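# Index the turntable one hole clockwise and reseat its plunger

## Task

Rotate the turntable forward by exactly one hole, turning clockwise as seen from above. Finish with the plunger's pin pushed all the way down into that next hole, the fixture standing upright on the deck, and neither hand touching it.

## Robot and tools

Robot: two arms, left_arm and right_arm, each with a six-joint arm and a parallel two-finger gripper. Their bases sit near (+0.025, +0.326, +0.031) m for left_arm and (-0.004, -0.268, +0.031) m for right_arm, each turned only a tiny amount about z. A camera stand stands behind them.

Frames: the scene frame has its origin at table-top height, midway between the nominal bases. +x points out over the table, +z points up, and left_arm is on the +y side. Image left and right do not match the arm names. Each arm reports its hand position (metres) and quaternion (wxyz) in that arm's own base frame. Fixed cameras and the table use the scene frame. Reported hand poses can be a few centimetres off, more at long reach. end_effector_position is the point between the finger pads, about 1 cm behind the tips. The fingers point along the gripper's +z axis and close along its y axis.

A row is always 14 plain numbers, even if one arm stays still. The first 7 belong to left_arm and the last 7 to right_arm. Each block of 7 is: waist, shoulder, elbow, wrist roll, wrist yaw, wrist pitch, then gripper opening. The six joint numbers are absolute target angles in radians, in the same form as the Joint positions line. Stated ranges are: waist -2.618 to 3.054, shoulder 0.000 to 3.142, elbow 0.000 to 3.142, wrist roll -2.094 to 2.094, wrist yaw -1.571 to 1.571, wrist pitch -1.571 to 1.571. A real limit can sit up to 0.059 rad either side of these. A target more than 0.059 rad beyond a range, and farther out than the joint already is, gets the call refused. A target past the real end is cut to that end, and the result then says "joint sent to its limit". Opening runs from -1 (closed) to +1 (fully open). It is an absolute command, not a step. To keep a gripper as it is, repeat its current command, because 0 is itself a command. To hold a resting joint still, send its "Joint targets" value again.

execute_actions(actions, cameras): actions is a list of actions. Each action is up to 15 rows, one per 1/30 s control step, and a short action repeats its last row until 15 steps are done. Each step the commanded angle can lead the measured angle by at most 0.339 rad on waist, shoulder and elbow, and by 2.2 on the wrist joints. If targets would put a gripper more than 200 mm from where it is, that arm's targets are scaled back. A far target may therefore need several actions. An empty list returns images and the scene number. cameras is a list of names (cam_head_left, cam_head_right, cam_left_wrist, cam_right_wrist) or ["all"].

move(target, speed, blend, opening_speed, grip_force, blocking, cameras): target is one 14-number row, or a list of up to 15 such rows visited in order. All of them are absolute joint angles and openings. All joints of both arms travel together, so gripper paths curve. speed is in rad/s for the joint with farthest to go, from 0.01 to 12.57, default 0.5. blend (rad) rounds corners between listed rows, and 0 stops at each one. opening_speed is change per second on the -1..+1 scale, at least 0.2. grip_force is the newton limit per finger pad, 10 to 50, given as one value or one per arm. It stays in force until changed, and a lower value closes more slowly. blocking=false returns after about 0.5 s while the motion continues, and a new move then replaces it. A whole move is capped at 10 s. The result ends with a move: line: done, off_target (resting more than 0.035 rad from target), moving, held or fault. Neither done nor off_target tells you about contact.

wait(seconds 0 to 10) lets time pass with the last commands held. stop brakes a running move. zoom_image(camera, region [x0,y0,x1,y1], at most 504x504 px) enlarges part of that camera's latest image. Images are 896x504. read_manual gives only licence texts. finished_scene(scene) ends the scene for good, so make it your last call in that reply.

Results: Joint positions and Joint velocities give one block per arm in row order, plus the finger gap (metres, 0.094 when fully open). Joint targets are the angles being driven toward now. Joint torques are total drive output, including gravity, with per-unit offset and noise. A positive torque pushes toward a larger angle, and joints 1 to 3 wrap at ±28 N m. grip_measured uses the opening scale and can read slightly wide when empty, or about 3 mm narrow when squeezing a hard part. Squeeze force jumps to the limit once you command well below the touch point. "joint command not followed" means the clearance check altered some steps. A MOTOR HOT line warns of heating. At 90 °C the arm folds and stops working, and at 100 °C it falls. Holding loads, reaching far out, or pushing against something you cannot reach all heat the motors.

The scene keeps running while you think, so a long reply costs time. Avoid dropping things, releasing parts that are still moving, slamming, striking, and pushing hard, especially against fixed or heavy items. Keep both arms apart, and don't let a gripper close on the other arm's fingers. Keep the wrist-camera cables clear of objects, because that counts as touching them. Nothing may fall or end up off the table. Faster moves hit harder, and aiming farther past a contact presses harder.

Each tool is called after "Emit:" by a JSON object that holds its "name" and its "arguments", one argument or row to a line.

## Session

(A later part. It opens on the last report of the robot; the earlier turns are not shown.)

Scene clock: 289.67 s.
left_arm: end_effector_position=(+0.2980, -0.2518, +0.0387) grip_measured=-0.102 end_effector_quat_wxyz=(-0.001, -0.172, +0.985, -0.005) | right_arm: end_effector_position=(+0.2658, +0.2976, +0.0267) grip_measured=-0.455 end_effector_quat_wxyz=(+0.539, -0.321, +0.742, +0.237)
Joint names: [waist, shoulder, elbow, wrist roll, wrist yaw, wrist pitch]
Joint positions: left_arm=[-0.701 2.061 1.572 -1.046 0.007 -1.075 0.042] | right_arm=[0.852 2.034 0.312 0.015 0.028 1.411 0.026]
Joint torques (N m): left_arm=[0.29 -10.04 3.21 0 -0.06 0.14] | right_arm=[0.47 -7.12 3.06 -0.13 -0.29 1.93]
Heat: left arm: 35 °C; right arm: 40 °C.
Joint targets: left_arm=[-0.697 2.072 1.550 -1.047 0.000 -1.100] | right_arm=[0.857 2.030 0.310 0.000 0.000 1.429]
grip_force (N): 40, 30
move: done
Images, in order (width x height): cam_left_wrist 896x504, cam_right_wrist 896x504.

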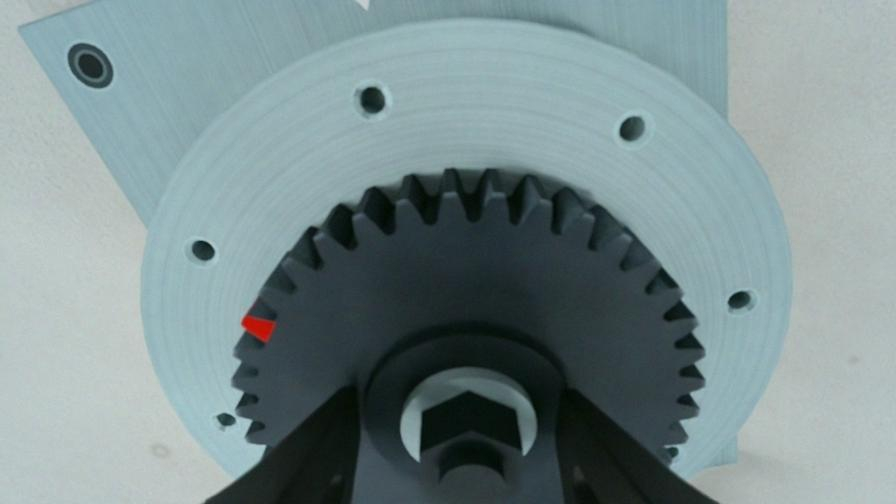

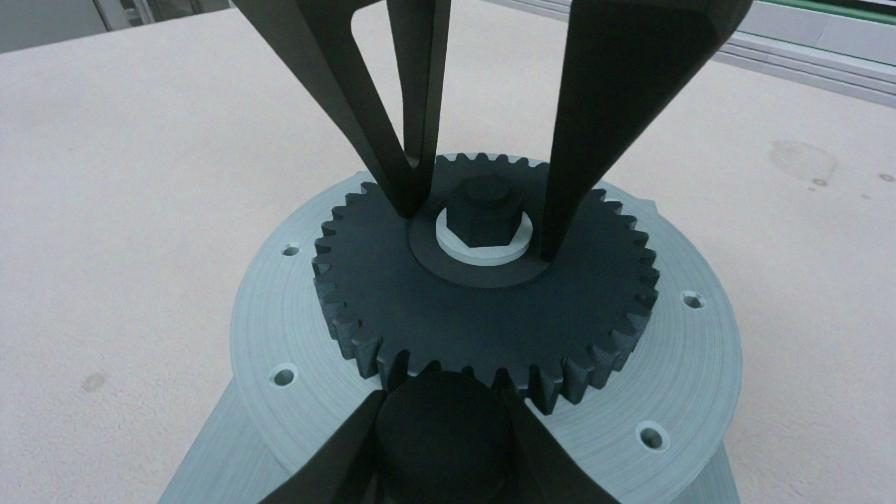

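Emit:
{"name": "move", "arguments": {
  "target": [
    [-0.697,2.065,1.75,-1.047,0,-1.262,-0.2,0.857,2.030,0.310,0,0,1.429,-0.85],
    [-0.694,2.072,1.603,-1.047,0,-1.09,-0.2,0.857,2.030,0.310,0,0,1.429,-0.85]
  ],
  "speed": 0.3
}}

Emit:
{"name": "move", "arguments": {
  "target": [-0.694,2.072,1.603,-1.047,0,-1.09,-0.95,0.857,2.030,0.310,0,0,1.429,-0.85],
  "opening_speed": 0.5,
  "cameras": ["cam_left_wrist","cam_right_wrist"]
}}

Scene clock: 300.83 s.
left_arm: end_effector_position=(+0.3022, -0.2556, +0.0494) grip_measured=-0.198 end_effector_quat_wxyz=(+0.003, -0.172, +0.985, -0.010) | right_arm: end_effector_position=(+0.2658, +0.2976, +0.0267) grip_measured=-0.455 end_effector_quat_wxyz=(+0.539, -0.321, +0.742, +0.237)
Joint names: [waist, shoulder, elbow, wrist roll, wrist yaw, wrist pitch]
Joint positions: left_arm=[-0.701 2.061 1.615 -1.046 0.008 -1.106 0.038] | right_arm=[0.852 2.034 0.312 0.015 0.028 1.411 0.026]
Joint torques (N m): left_arm=[0.53 -10.11 3.96 0 -0.07 0.62] | right_arm=[0.46 -7.05 3.06 -0.13 -0.29 1.91]
Heat: left arm: 34 °C; right arm: 41 °C.
Joint targets: left_arm=[-0.694 2.072 1.603 -1.047 0.000 -1.090] | right_arm=[0.857 2.030 0.310 0.000 0.000 1.429]
grip_force (N): 40, 30
move: done

Scene clock: 302.53 s.
left_arm: end_effector_position=(+0.3014, -0.2550, +0.0494) grip_measured=-0.621 end_effector_quat_wxyz=(+0.002, -0.172, +0.985, -0.008) | right_arm: end_effector_position=(+0.2658, +0.2976, +0.0267) grip_measured=-0.455 end_effector_quat_wxyz=(+0.539, -0.321, +0.742, +0.237)
Joint names: [waist, shoulder, elbow, wrist roll, wrist yaw, wrist pitch]
Joint positions: left_arm=[-0.701 2.061 1.615 -1.046 0.008 -1.11 0.018] | right_arm=[0.852 2.034 0.312 0.015 0.028 1.411 0.026]
Joint torques (N m): left_arm=[0.57 -10.11 3.95 0 -0.08 0.66] | right_arm=[0.43 -7.06 3.14 -0.14 -0.29 1.91]
Heat: left arm: 34 °C; right arm: 41 °C.
Joint targets: left_arm=[-0.694 2.072 1.603 -1.047 0.000 -1.090] | right_arm=[0.857 2.030 0.310 0.000 0.000 1.429]
grip_force (N): 40, 30
move: done
Images, in order (width x height): cam_left_wrist 896x504, cam_right_wrist 896x504.

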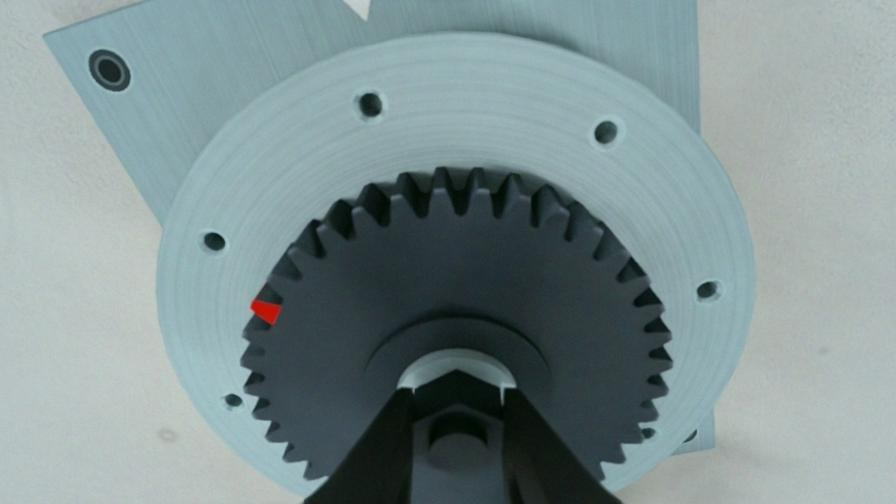

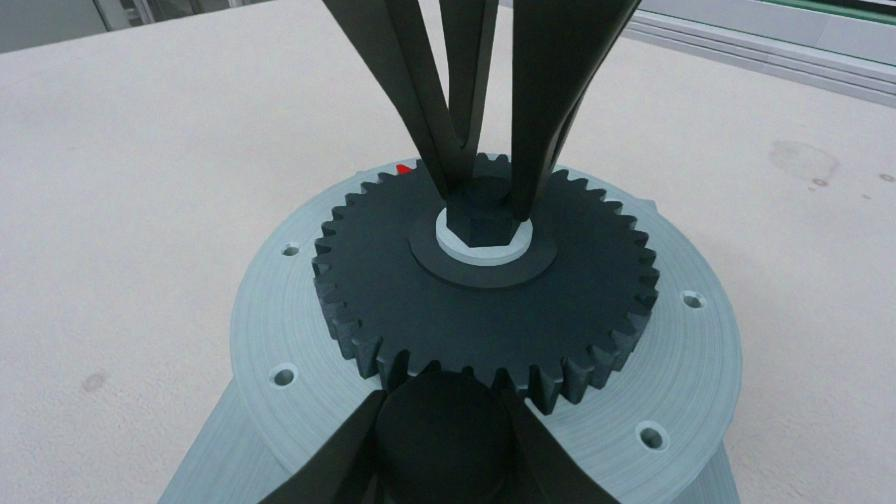

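Emit:
{"name": "move", "arguments": {
  "target": [-0.694,2.072,1.603,-1.047,0,-1.09,-0.95,0.857,1.932,0.306,0,0,1.335,-0.95],
  "speed": 0.08,
  "grip_force": 50,
  "cameras": ["cam_left_wrist","cam_right_wrist"]
}}

Scene clock: 313.57 s.
left_arm: end_effector_position=(+0.3014, -0.2550, +0.0494) grip_measured=-0.630 end_effector_quat_wxyz=(+0.002, -0.172, +0.985, -0.008) | right_arm: end_effector_position=(+0.2648, +0.2960, +0.0269) grip_measured=-0.471 end_effector_quat_wxyz=(+0.525, -0.323, +0.752, +0.231)
Joint names: [waist, shoulder, elbow, wrist roll, wrist yaw, wrist pitch]
Joint positions: left_arm=[-0.701 2.061 1.615 -1.046 0.008 -1.11 0.017] | right_arm=[0.852 1.972 0.314 0.02 0.029 1.31 0.025]
Joint torques (N m): left_arm=[0.55 -10.13 3.95 0.01 -0.09 0.67] | right_arm=[0.47 -9.78 2.97 -0.17 -0.32 1.98]
Heat: left arm: 34 °C; right arm: 41 °C.
Joint targets: left_arm=[-0.694 2.072 1.603 -1.047 0.000 -1.090] | right_arm=[0.857 1.932 0.306 0.000 0.000 1.335]
move: off_target (right_arm); right_arm: the shoulder is farthest, 0.040 rad from its target
Images, in order (width x height): cam_left_wrist 896x504, cam_right_wrist 896x504.

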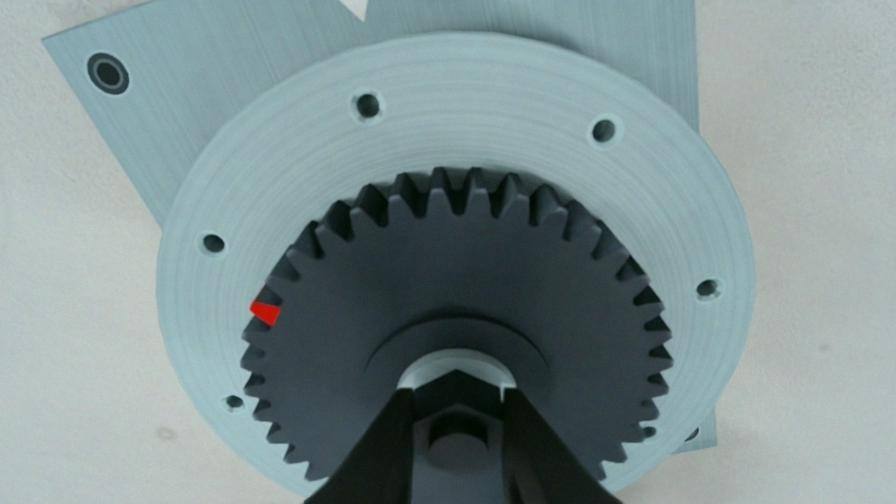

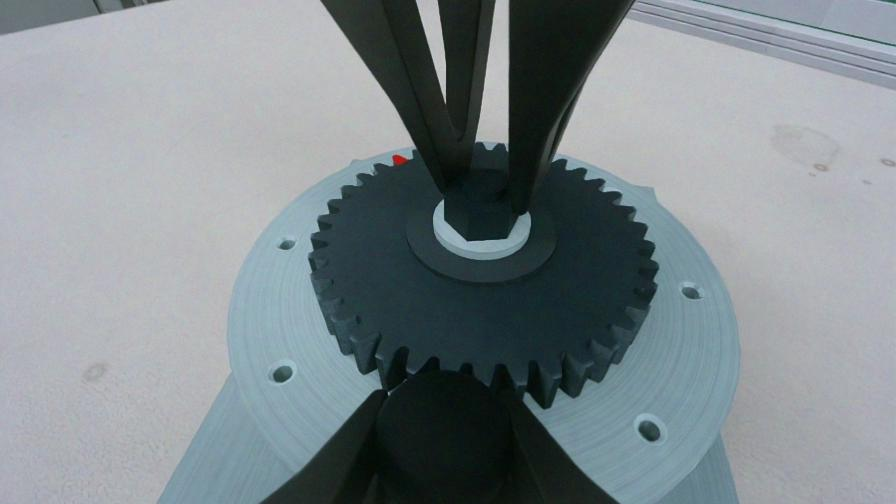

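Emit:
{"name": "move", "arguments": {
  "target": [-0.694,2.072,1.603,-1.047,0,-1.09,-0.95,0.857,1.86,0.306,0,0,1.335,-0.95],
  "speed": 0.08,
  "cameras": ["cam_right_wrist"]
}}

Scene clock: 321.20 s.
left_arm: end_effector_position=(+0.3009, -0.2553, +0.0494) grip_measured=-0.630 end_effector_quat_wxyz=(+0.000, -0.173, +0.985, -0.009) | right_arm: end_effector_position=(+0.2637, +0.2948, +0.0282) grip_measured=-0.471 end_effector_quat_wxyz=(+0.516, -0.326, +0.759, +0.227)
Joint names: [waist, shoulder, elbow, wrist roll, wrist yaw, wrist pitch]
Joint positions: left_arm=[-0.701 2.061 1.615 -1.048 0.011 -1.111 0.017] | right_arm=[0.852 1.921 0.316 0.02 0.029 1.231 0.025]
Joint torques (N m): left_arm=[0.49 -10.13 3.92 0.04 -0.1 0.66] | right_arm=[0.4 -11.3 3.11 -0.18 -0.3 2.68]
Heat: left arm: 34 °C; right arm: 41 °C.
Joint targets: left_arm=[-0.694 2.072 1.603 -1.047 0.000 -1.090] | right_arm=[0.857 1.860 0.306 0.000 0.000 1.335]
move: off_target (right_arm); right_arm: the wrist pitch is farthest, 0.104 rad from its target
Images, in order (width x height): cam_right_wrist 896x504.

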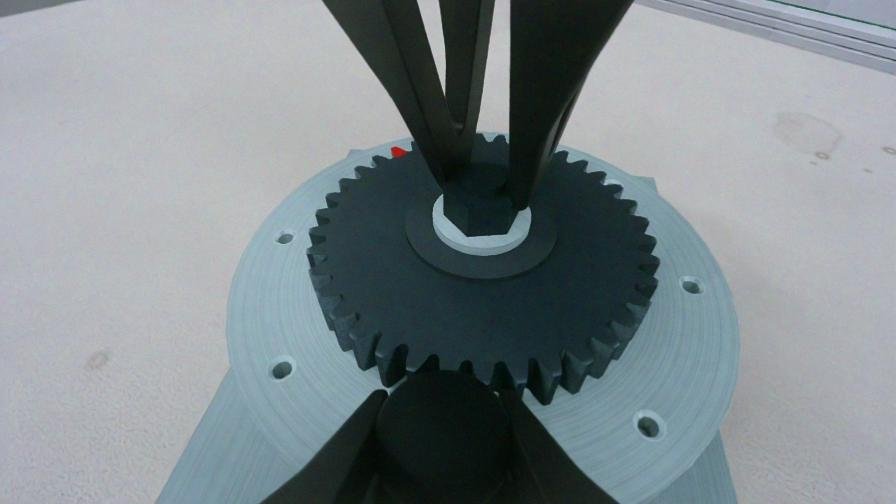

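Emit:
{"name": "move", "arguments": {
  "target": [-0.694,2.072,1.603,-1.047,0,-1.09,-0.95,0.857,1.83,0.306,0,0,1.47,-1],
  "speed": 0.1,
  "cameras": ["cam_right_wrist"]
}}

Scene clock: 329.07 s.
left_arm: end_effector_position=(+0.2995, -0.2568, +0.0495) grip_measured=-0.630 end_effector_quat_wxyz=(-0.004, -0.173, +0.985, -0.013) | right_arm: end_effector_position=(+0.2626, +0.2935, +0.0303) grip_measured=-0.472 end_effector_quat_wxyz=(+0.518, -0.326, +0.757, +0.228)
Joint names: [waist, shoulder, elbow, wrist roll, wrist yaw, wrist pitch]
Joint positions: left_arm=[-0.701 2.061 1.615 -1.049 0.023 -1.111 0.017] | right_arm=[0.852 1.914 0.307 0.02 0.029 1.241 0.025]
Joint torques (N m): left_arm=[0.54 -10.14 3.95 0.03 -0.22 0.67] | right_arm=[0.42 -13.11 3.9 -0.18 -0.3 3.8]
Heat: left arm: 34 °C; right arm: 44 °C.
Joint targets: left_arm=[-0.694 2.072 1.603 -1.047 0.000 -1.090] | right_arm=[0.857 1.830 0.306 0.000 0.000 1.470]
move: off_target (right_arm); right_arm: the wrist pitch is farthest, 0.229 rad from its target
Images, in order (width x height): cam_right_wrist 896x504.

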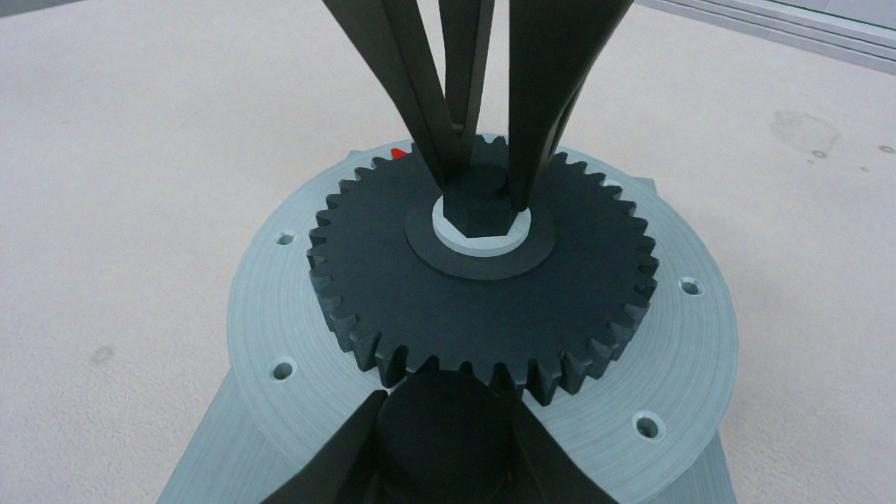

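Emit:
{"name": "move", "arguments": {
  "target": [-0.694,2.072,1.603,-1.047,0,-1.09,-0.95,0.857,1.83,0.36,0,0,1.53,-1],
  "speed": 0.1,
  "cameras": ["cam_right_wrist"]
}}

Scene clock: 348.03 s.
left_arm: end_effector_position=(+0.2995, -0.2568, +0.0495) grip_measured=-0.630 end_effector_quat_wxyz=(-0.004, -0.173, +0.985, -0.013) | right_arm: end_effector_position=(+0.2632, +0.2942, +0.0330) grip_measured=-0.472 end_effector_quat_wxyz=(+0.523, -0.325, +0.754, +0.229)
Joint names: [waist, shoulder, elbow, wrist roll, wrist yaw, wrist pitch]
Joint positions: left_arm=[-0.701 2.061 1.615 -1.049 0.023 -1.111 0.017] | right_arm=[0.852 1.913 0.307 0.018 0.029 1.249 0.025]
Joint torques (N m): left_arm=[0.53 -10.04 3.96 0.04 -0.21 0.68] | right_arm=[0.46 -12.97 9.29 -0.15 -0.32 4.29]
Heat: left arm: 34 °C; right arm: 51 °C.
Joint targets: left_arm=[-0.694 2.072 1.603 -1.047 0.000 -1.090] | right_arm=[0.857 1.830 0.360 0.000 0.000 1.530]
move: off_target (right_arm); right_arm: the wrist pitch is farthest, 0.281 rad from its target
Images, in order (width x height): cam_right_wrist 896x504.

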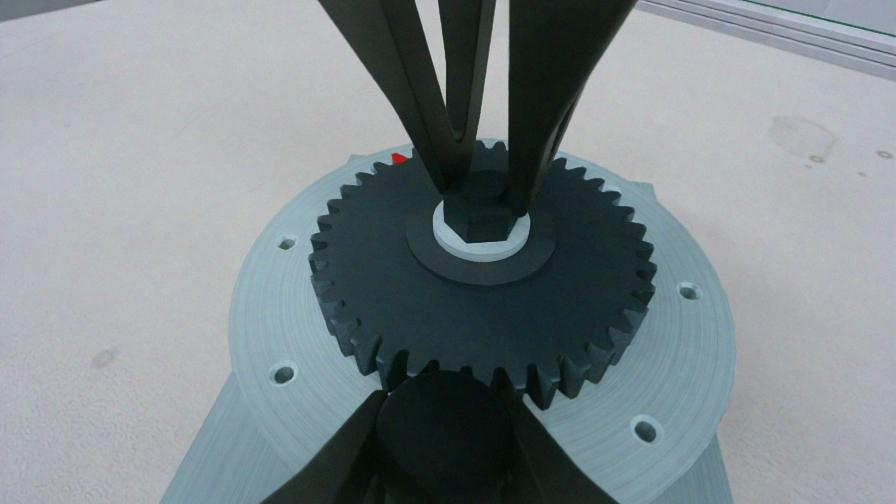

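Emit:
{"name": "move", "arguments": {
  "target": [
    [-0.694,2.072,1.603,-1.047,0,-1.09,-0.95,0.857,1.79,0.36,0,0,1.6,-1],
    [-0.694,2.072,1.603,-0.8,0,-1.09,-1,0.857,1.79,0.36,0,0,1.6,-1]
  ],
  "speed": 0.15,
  "cameras": ["cam_left_wrist","cam_right_wrist"]
}}

Scene clock: 364.23 s.
left_arm: end_effector_position=(+0.2993, -0.2573, +0.0495) grip_measured=-0.630 end_effector_quat_wxyz=(-0.003, -0.057, +0.998, -0.014) | right_arm: end_effector_position=(+0.2635, +0.2945, +0.0367) grip_measured=-0.472 end_effector_quat_wxyz=(+0.525, -0.326, +0.752, +0.229)
Joint names: [waist, shoulder, elbow, wrist roll, wrist yaw, wrist pitch]
Joint positions: left_arm=[-0.701 2.061 1.615 -0.816 0.025 -1.11 0.017] | right_arm=[0.852 1.895 0.307 0.013 0.029 1.237 0.025]
Joint torques (N m): left_arm=[0.54 -10.14 3.96 0.19 -0.23 0.67] | right_arm=[0.5 -14.76 9.43 -0.12 -0.31 4.64]
Heat: left arm: 34 °C; right arm: 66 °C.
Joint targets: left_arm=[-0.694 2.072 1.603 -0.800 0.000 -1.090] | right_arm=[0.857 1.790 0.360 0.000 0.000 1.555]
joint sent to its limit (right arm) — the wrist pitch, upper limit.
move: off_target (right_arm); joint sent to its limit at target 1; right_arm: the wrist pitch is farthest, 0.363 rad from its target
Images, in order (width x height): cam_left_wrist 896x504, cam_right_wrist 896x504.

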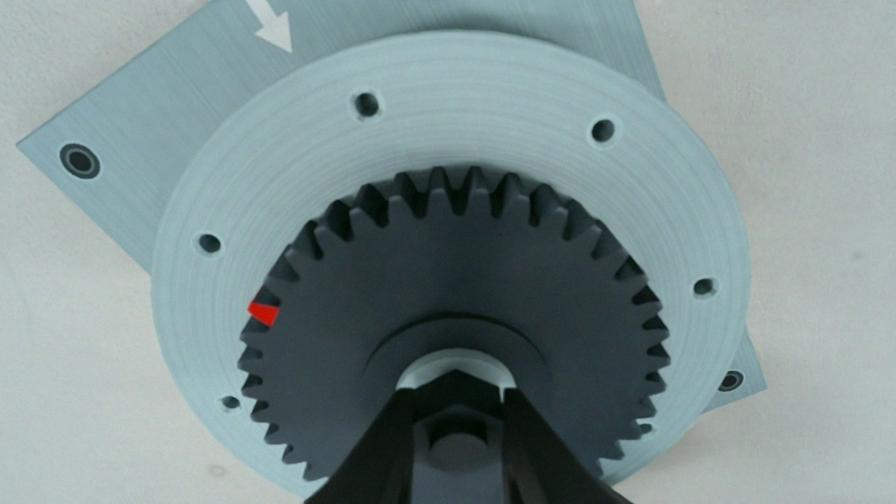

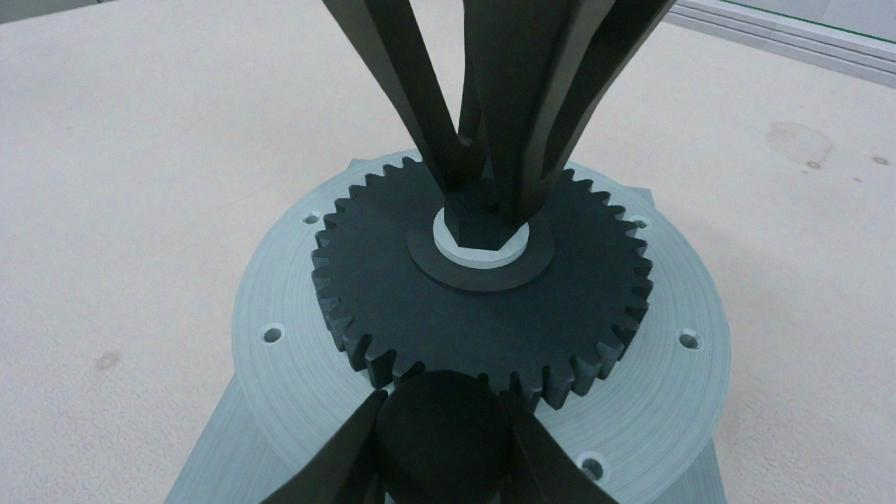

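Emit:
{"name": "move", "arguments": {
  "target": [
    [-0.694,2.072,1.603,-0.8,0,-1.09,-1,0.857,1.985,0.310,0,0,1.41,-1],
    [-0.694,2.072,1.603,-0.8,0,-1.09,-1,0.857,1.985,0.310,0,0,1.41,0]
  ],
  "speed": 0.15,
  "opening_speed": 0.6,
  "cameras": ["cam_right_wrist"]
}}

Scene clock: 375.30 s.
left_arm: end_effector_position=(+0.2993, -0.2573, +0.0495) grip_measured=-0.630 end_effector_quat_wxyz=(-0.003, -0.056, +0.998, -0.014) | right_arm: end_effector_position=(+0.2621, +0.2986, +0.0401) grip_measured=-0.002 end_effector_quat_wxyz=(+0.544, -0.325, +0.733, +0.247)
Joint names: [waist, shoulder, elbow, wrist roll, wrist yaw, wrist pitch]
Joint positions: left_arm=[-0.701 2.061 1.615 -0.814 0.025 -1.11 0.017] | right_arm=[0.852 1.97 0.296 0.011 0.009 1.384 0.047]
Joint torques (N m): left_arm=[0.54 -10.14 3.96 0.18 -0.23 0.68] | right_arm=[0.42 -5.38 4.97 -0.08 -0.09 2]
Heat: left arm: 34 °C; right arm: 65 °C.
Joint targets: left_arm=[-0.694 2.072 1.603 -0.800 0.000 -1.090] | right_arm=[0.857 1.985 0.310 0.000 0.000 1.410]
move: done; target 2's new numbers were sent with right_arm's wrist pitch 0.062 rad from that target
Images, in order (width x height): cam_right_wrist 896x504.

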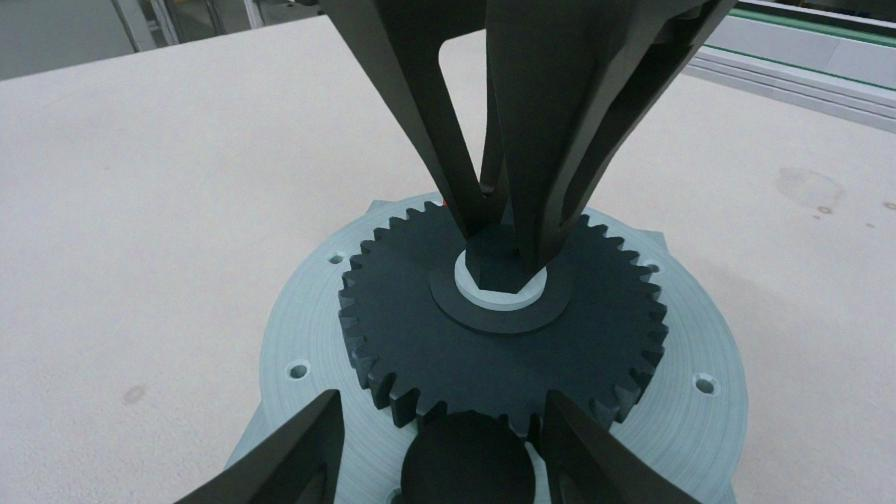

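Emit:
{"name": "move", "arguments": {
  "target": [
    [-0.694,2.072,1.603,-0.8,0,-1.09,-1,0.857,1.81,0.08,0,0,1.42,0],
    [-0.694,2.072,1.603,-0.25,0,-1.09,-1,0.857,1.81,0.08,0,0,1.42,0]
  ],
  "speed": 0.3,
  "cameras": ["cam_left_wrist","cam_right_wrist"]
}}

Scene clock: 386.03 s.
left_arm: end_effector_position=(+0.3105, -0.2606, +0.0498) grip_measured=-0.994 end_effector_quat_wxyz=(+0.024, +0.217, +0.976, -0.016) | right_arm: end_effector_position=(+0.2240, +0.2551, +0.0354) grip_measured=-0.002 end_effector_quat_wxyz=(+0.521, -0.333, +0.750, +0.236)
Joint names: [waist, shoulder, elbow, wrist roll, wrist yaw, wrist pitch]
Joint positions: left_arm=[-0.698 2.061 1.615 -0.262 0.005 -1.067 0] | right_arm=[0.852 1.83 0.085 0.011 0.009 1.392 0.047]
Joint torques (N m): left_arm=[0.35 -10.21 3.99 0.13 -0.05 0.26] | right_arm=[0.44 -6.42 2.65 -0.1 -0.11 2]
Heat: left arm: 34 °C; right arm: 58 °C.
Joint targets: left_arm=[-0.694 2.072 1.603 -0.250 0.000 -1.090] | right_arm=[0.857 1.810 0.080 0.000 0.000 1.420]
move: done
Images, in order (width x height): cam_left_wrist 896x504, cam_right_wrist 896x504.

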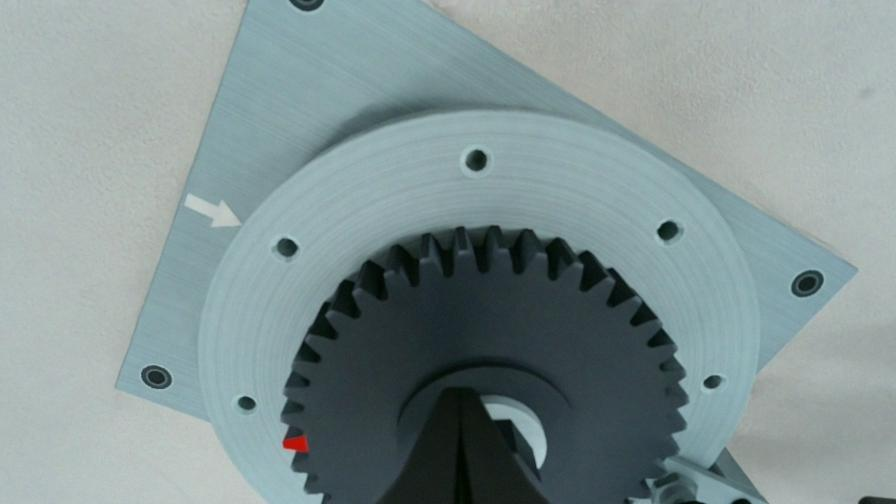

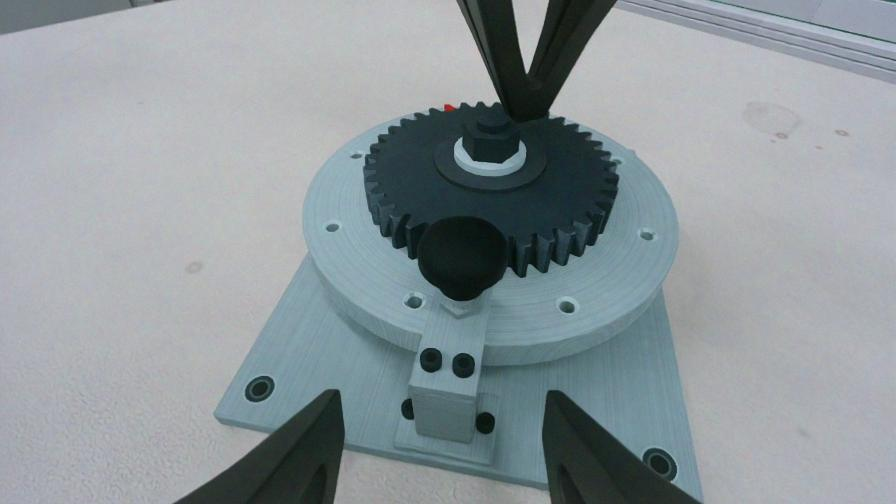

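Emit:
{"name": "move", "arguments": {
  "target": [
    [-0.698,2.065,1.75,-0.79,0,-1.262,-0.2,0.857,1.81,0.08,0,0,1.42,0],
    [-0.700,2.072,1.585,-0.79,0,-1.076,-0.2,0.857,1.81,0.08,0,0,1.42,0]
  ],
  "speed": 0.3,
  "cameras": ["cam_left_wrist","cam_right_wrist"]
}}

Scene clock: 402.97 s.
left_arm: end_effector_position=(+0.3016, -0.2528, +0.0452) grip_measured=-0.202 end_effector_quat_wxyz=(+0.004, -0.041, +0.999, -0.007) | right_arm: end_effector_position=(+0.2240, +0.2551, +0.0354) grip_measured=-0.002 end_effector_quat_wxyz=(+0.521, -0.333, +0.750, +0.236)
Joint names: [waist, shoulder, elbow, wrist roll, wrist yaw, wrist pitch]
Joint positions: left_arm=[-0.698 2.061 1.598 -0.781 0.005 -1.093 0.038] | right_arm=[0.852 1.83 0.085 0.011 0.009 1.392 0.047]
Joint torques (N m): left_arm=[-0.2 -10.04 3.9 -0.1 -0.05 0.65] | right_arm=[0.44 -6.39 2.66 -0.09 -0.11 2]
Heat: left arm: 34 °C; right arm: 53 °C.
Joint targets: left_arm=[-0.700 2.072 1.585 -0.790 0.000 -1.076] | right_arm=[0.857 1.810 0.080 0.000 0.000 1.420]
move: done
Images, in order (width x height): cam_left_wrist 896x504, cam_right_wrist 896x504.

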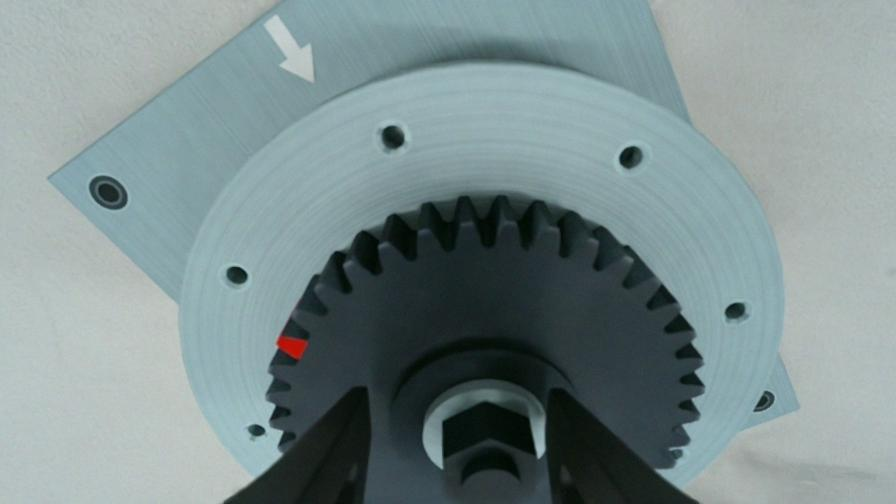

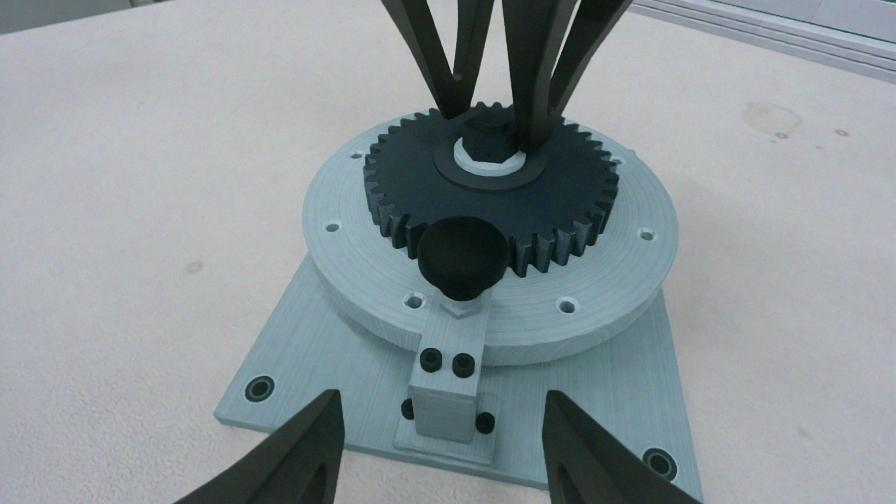

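Emit:
{"name": "move", "arguments": {
  "target": [
    [-0.69,2.065,1.70,-0.79,0,-1.2,-0.2,0.857,1.81,0.08,0,0,1.42,0],
    [-0.718,2.082,1.600,-0.80,0,-1.081,-0.2,0.857,1.81,0.08,0,0,1.42,0],
    [-0.718,2.082,1.600,-0.80,0,-1.081,-1,0.857,1.81,0.08,0,0,1.42,0]
  ],
  "speed": 0.3,
  "opening_speed": 0.5,
  "cameras": ["cam_left_wrist","cam_right_wrist"]
}}

Scene clock: 419.13 s.
left_arm: end_effector_position=(+0.3004, -0.2591, +0.0481) grip_measured=-0.631 end_effector_quat_wxyz=(+0.007, -0.039, +0.999, -0.009) | right_arm: end_effector_position=(+0.2240, +0.2551, +0.0354) grip_measured=-0.002 end_effector_quat_wxyz=(+0.521, -0.333, +0.750, +0.236)
Joint names: [waist, shoulder, elbow, wrist roll, wrist yaw, wrist pitch]
Joint positions: left_arm=[-0.712 2.063 1.612 -0.791 0.005 -1.098 0.017] | right_arm=[0.852 1.83 0.085 0.011 0.009 1.392 0.047]
Joint torques (N m): left_arm=[-0.5 -9.36 3.95 -0.1 -0.04 0.65] | right_arm=[0.4 -6.35 2.63 -0.08 -0.1 2]
Heat: left arm: 34 °C; right arm: 52 °C.
Joint targets: left_arm=[-0.718 2.082 1.600 -0.800 0.000 -1.081] | right_arm=[0.857 1.810 0.080 0.000 0.000 1.420]
move: done
Images, in order (width x height): cam_left_wrist 896x504, cam_right_wrist 896x504.

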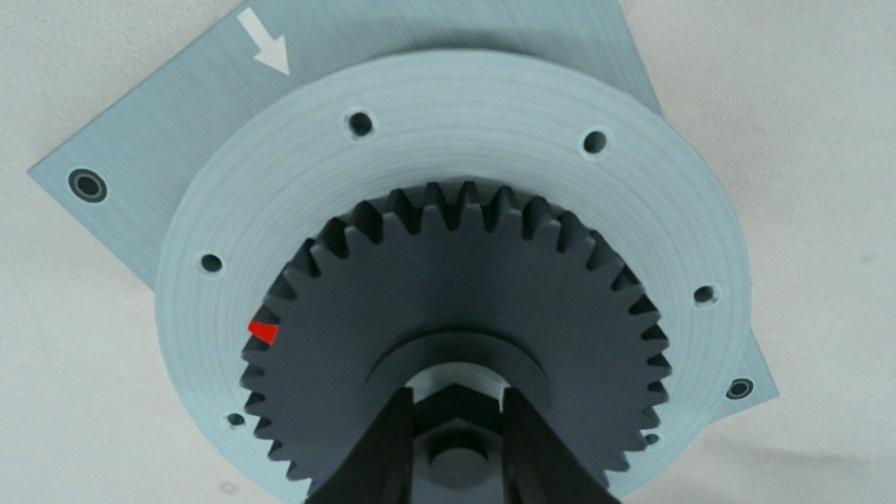

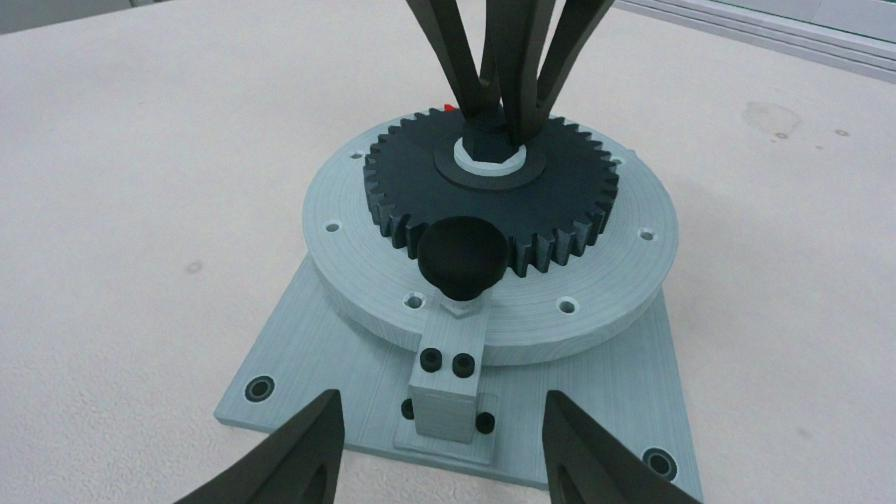

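Emit:
{"name": "move", "arguments": {
  "target": [-0.718,2.082,1.600,-0.45,0,-1.081,-1,0.857,1.81,0.08,0,0,1.42,0],
  "speed": 0.2,
  "cameras": ["cam_left_wrist","cam_right_wrist"]
}}

Scene clock: 428.93 s.
left_arm: end_effector_position=(+0.3099, -0.2642, +0.0486) grip_measured=-0.994 end_effector_quat_wxyz=(+0.029, +0.125, +0.992, -0.015) | right_arm: end_effector_position=(+0.2240, +0.2551, +0.0354) grip_measured=-0.002 end_effector_quat_wxyz=(+0.521, -0.333, +0.750, +0.236)
Joint names: [waist, shoulder, elbow, wrist roll, wrist yaw, wrist pitch]
Joint positions: left_arm=[-0.711 2.063 1.612 -0.461 -0.007 -1.056 0] | right_arm=[0.852 1.83 0.085 0.011 0.009 1.392 0.047]
Joint torques (N m): left_arm=[-0.58 -9.42 4.03 0.12 0.05 0.25] | right_arm=[0.42 -6.39 2.7 -0.1 -0.09 2.01]
Heat: left arm: 35 °C; right arm: 51 °C.
Joint targets: left_arm=[-0.718 2.082 1.600 -0.450 0.000 -1.081] | right_arm=[0.857 1.810 0.080 0.000 0.000 1.420]
move: done
Images, in order (width x height): cam_left_wrist 896x504, cam_right_wrist 896x504.

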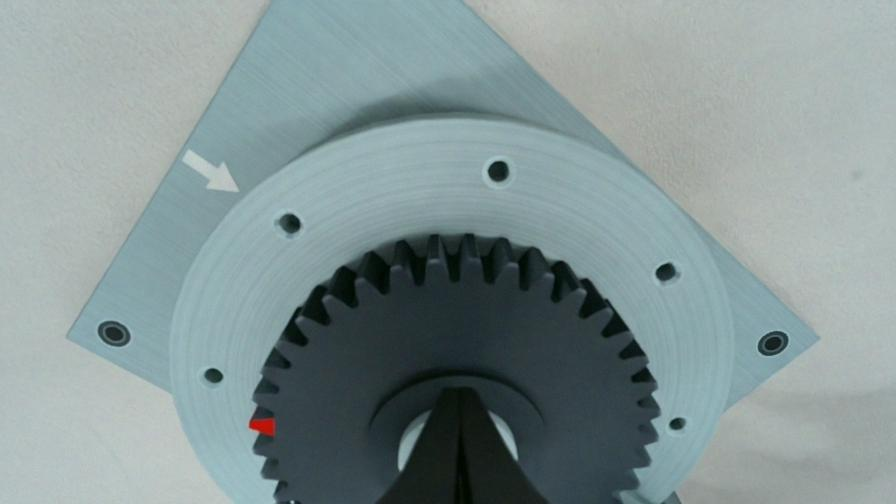

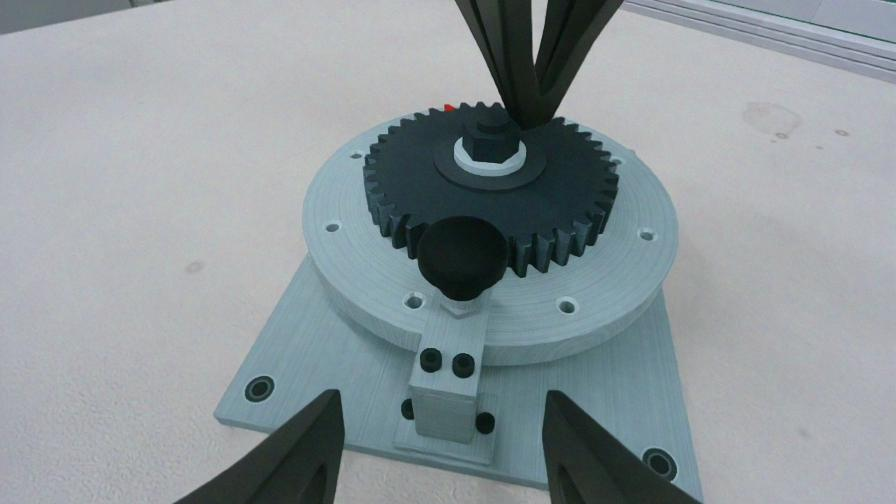

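Emit:
{"name": "move", "arguments": {
  "target": [
    [-0.69,2.065,1.70,-0.80,0,-1.2,-0.2,0.850,1.985,0.310,0,0,1.41,0],
    [-0.718,2.082,1.592,-0.80,0,-1.075,-0.2,0.850,1.985,0.310,0,0,1.41,0]
  ],
  "speed": 0.3
}}

Emit:
{"name": "move", "arguments": {
  "target": [-0.718,2.082,1.592,-0.80,0,-1.075,-1,0.850,1.985,0.310,0,0,1.41,-1],
  "opening_speed": 0.5,
  "cameras": ["cam_left_wrist","cam_right_wrist"]
}}

Scene clock: 457.13 s.
left_arm: end_effector_position=(+0.3004, -0.2574, +0.0461) grip_measured=-0.202 end_effector_quat_wxyz=(+0.008, -0.039, +0.999, -0.006) | right_arm: end_effector_position=(+0.2634, +0.3002, +0.0448) grip_measured=-0.002 end_effector_quat_wxyz=(+0.550, -0.323, +0.729, +0.250)
Joint names: [waist, shoulder, elbow, wrist roll, wrist yaw, wrist pitch]
Joint positions: left_arm=[-0.712 2.063 1.604 -0.789 -0.002 -1.092 0.038] | right_arm=[0.852 1.967 0.3 0.011 0.008 1.394 0.047]
Joint torques (N m): left_arm=[-0.54 -9.33 4.03 -0.1 0 0.64] | right_arm=[-0.21 -5.19 4.62 -0.09 -0.1 1.91]
Heat: left arm: 36 °C; right arm: 50 °C.
Joint targets: left_arm=[-0.718 2.082 1.592 -0.800 0.000 -1.075] | right_arm=[0.850 1.985 0.310 0.000 0.000 1.410]
move: done

Scene clock: 459.33 s.
left_arm: end_effector_position=(+0.3009, -0.2589, +0.0461) grip_measured=-0.628 end_effector_quat_wxyz=(+0.008, -0.039, +0.999, -0.009) | right_arm: end_effector_position=(+0.2662, +0.2976, +0.0448) grip_measured=-0.476 end_effector_quat_wxyz=(+0.553, -0.319, +0.730, +0.244)
Joint names: [waist, shoulder, elbow, wrist roll, wrist yaw, wrist pitch]
Joint positions: left_arm=[-0.712 2.063 1.604 -0.791 0.002 -1.087 0.017] | right_arm=[0.848 1.967 0.3 0.01 0.021 1.394 0.025]
Joint torques (N m): left_arm=[-0.5 -9.33 3.96 -0.1 -0.01 0.59] | right_arm=[0.08 -5.16 4.6 -0.07 -0.23 1.91]
Heat: left arm: 36 °C; right arm: 50 °C.
Joint targets: left_arm=[-0.718 2.082 1.592 -0.800 0.000 -1.075] | right_arm=[0.850 1.985 0.310 0.000 0.000 1.410]
move: done
Images, in order (width x height): cam_left_wrist 896x504, cam_right_wrist 896x504.

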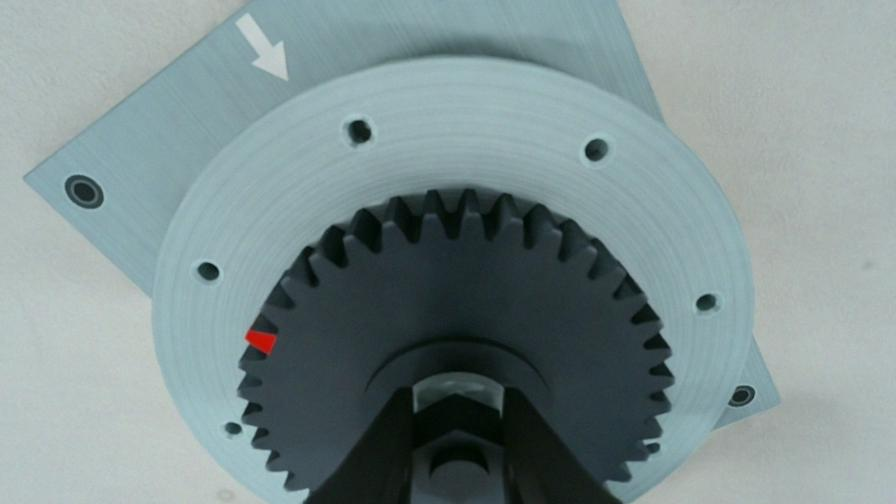

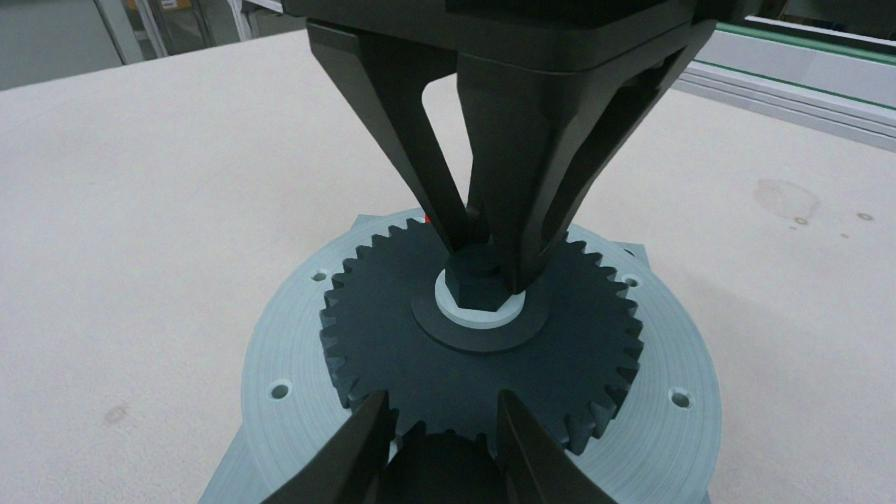

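Emit:
{"name": "move", "arguments": {
  "target": [-0.718,2.082,1.592,-0.80,0,-1.075,-1,0.852,1.985,0.310,0,0,1.41,-0.1]
}}

Emit:
{"name": "move", "arguments": {
  "target": [
    [-0.718,2.082,1.592,-0.80,0,-1.075,-1,0.852,2.018,0.316,0,0,1.41,-0.1],
    [-0.718,2.082,1.592,-0.80,0,-1.075,-1,0.852,2.018,0.316,0,0,1.41,-1]
  ],
  "opening_speed": 0.6
}}

Emit:
{"name": "move", "arguments": {
  "target": [
    [-0.718,2.082,1.592,-0.80,0,-1.075,-1,0.852,1.8,0.36,0,0,1.555,-1]
  ],
  "speed": 0.2,
  "cameras": ["cam_right_wrist"]
}}

Emit:
{"name": "move", "arguments": {
  "target": [-0.718,2.082,1.592,-0.50,0,-1.075,-1,0.852,1.8,0.36,0,0,1.555,-1],
  "speed": 0.2,
  "cameras": ["cam_left_wrist","cam_right_wrist"]
}}

Scene clock: 468.87 s.
left_arm: end_effector_position=(+0.3009, -0.2589, +0.0461) grip_measured=-0.628 end_effector_quat_wxyz=(+0.008, -0.039, +0.999, -0.009) | right_arm: end_effector_position=(+0.2646, +0.2991, +0.0448) grip_measured=-0.102 end_effector_quat_wxyz=(+0.551, -0.322, +0.729, +0.248)
Joint names: [waist, shoulder, elbow, wrist roll, wrist yaw, wrist pitch]
Joint positions: left_arm=[-0.712 2.063 1.604 -0.791 0.002 -1.087 0.017] | right_arm=[0.848 1.967 0.3 0.009 0.009 1.394 0.042]
Joint torques (N m): left_arm=[-0.51 -9.35 3.96 -0.08 -0.02 0.6] | right_arm=[0.29 -5.12 4.64 -0.07 -0.09 1.91]
Heat: left arm: 36 °C; right arm: 50 °C.
Joint targets: left_arm=[-0.718 2.082 1.592 -0.800 0.000 -1.075] | right_arm=[0.852 1.985 0.310 0.000 0.000 1.410]
move: done

Scene clock: 471.43 s.
left_arm: end_effector_position=(+0.3010, -0.2590, +0.0461) grip_measured=-0.628 end_effector_quat_wxyz=(+0.009, -0.039, +0.999, -0.010) | right_arm: end_effector_position=(+0.2662, +0.2964, +0.0337) grip_measured=-0.481 end_effector_quat_wxyz=(+0.544, -0.322, +0.738, +0.237)
Joint names: [waist, shoulder, elbow, wrist roll, wrist yaw, wrist pitch]
Joint positions: left_arm=[-0.712 2.063 1.604 -0.791 0.002 -1.086 0.017] | right_arm=[0.848 2 0.305 0.008 0.025 1.394 0.024]
Joint torques (N m): left_arm=[-0.51 -9.32 3.96 -0.1 -0.02 0.58] | right_arm=[0.28 -5.26 4.53 -0.06 -0.27 1.89]
Heat: left arm: 36 °C; right arm: 49 °C.
Joint targets: left_arm=[-0.718 2.082 1.592 -0.800 0.000 -1.075] | right_arm=[0.852 2.018 0.316 0.000 0.000 1.410]
move: done

Scene clock: 472.90 s.
left_arm: end_effector_position=(+0.3010, -0.2590, +0.0461) grip_measured=-0.628 end_effector_quat_wxyz=(+0.009, -0.039, +0.999, -0.010) | right_arm: end_effector_position=(+0.2658, +0.2964, +0.0388) grip_measured=-0.484 end_effector_quat_wxyz=(+0.530, -0.327, +0.747, +0.231)
Joint names: [waist, shoulder, elbow, wrist roll, wrist yaw, wrist pitch]
Joint positions: left_arm=[-0.712 2.063 1.604 -0.791 0.002 -1.086 0.017] | right_arm=[0.848 1.905 0.314 0.007 0.024 1.254 0.024]
Joint torques (N m): left_arm=[-0.5 -9.36 4.03 -0.09 -0.02 0.58] | right_arm=[0.24 -14.87 8.73 -0.03 -0.25 4.47]
Heat: left arm: 36 °C; right arm: 51 °C.
Joint targets: left_arm=[-0.718 2.082 1.592 -0.800 0.000 -1.075] | right_arm=[0.852 1.800 0.360 0.000 0.000 1.555]
move: off_target (right_arm); right_arm: the wrist pitch is farthest, 0.301 rad from its target
Images, in order (width x height): cam_right_wrist 896x504.

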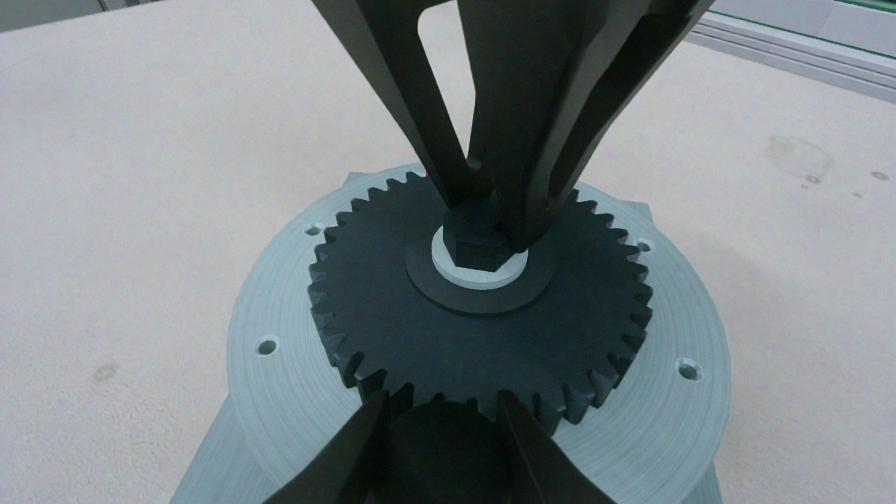

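Scene clock: 475.00 s.
left_arm: end_effector_position=(+0.3092, -0.2628, +0.0465) grip_measured=-0.994 end_effector_quat_wxyz=(+0.027, +0.099, +0.995, -0.014) | right_arm: end_effector_position=(+0.2658, +0.2966, +0.0398) grip_measured=-0.484 end_effector_quat_wxyz=(+0.531, -0.327, +0.747, +0.231)
Joint names: [waist, shoulder, elbow, wrist roll, wrist yaw, wrist pitch]
Joint positions: left_arm=[-0.711 2.063 1.604 -0.511 -0.008 -1.052 0] | right_arm=[0.848 1.901 0.314 0.007 0.023 1.252 0.024]
Joint torques (N m): left_arm=[-0.65 -9.43 4.05 0.17 0.07 0.27] | right_arm=[0.25 -14.52 8.75 -0.05 -0.25 4.5]
Heat: left arm: 36 °C; right arm: 55 °C.
Joint targets: left_arm=[-0.718 2.082 1.592 -0.500 0.000 -1.075] | right_arm=[0.852 1.800 0.360 0.000 0.000 1.555]
move: off_target (right_arm); right_arm: the wrist pitch is farthest, 0.303 rad from its target
Images, in order (width x height): cam_left_wrist 896x504, cam_right_wrist 896x504.

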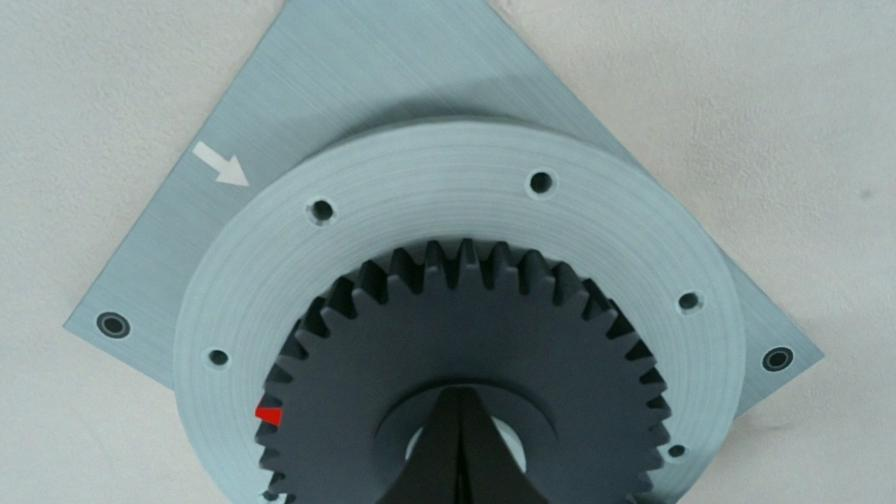

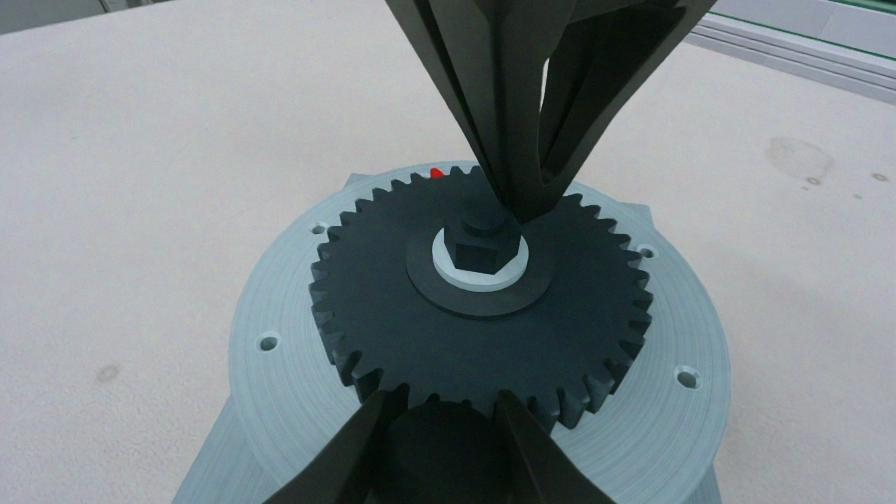

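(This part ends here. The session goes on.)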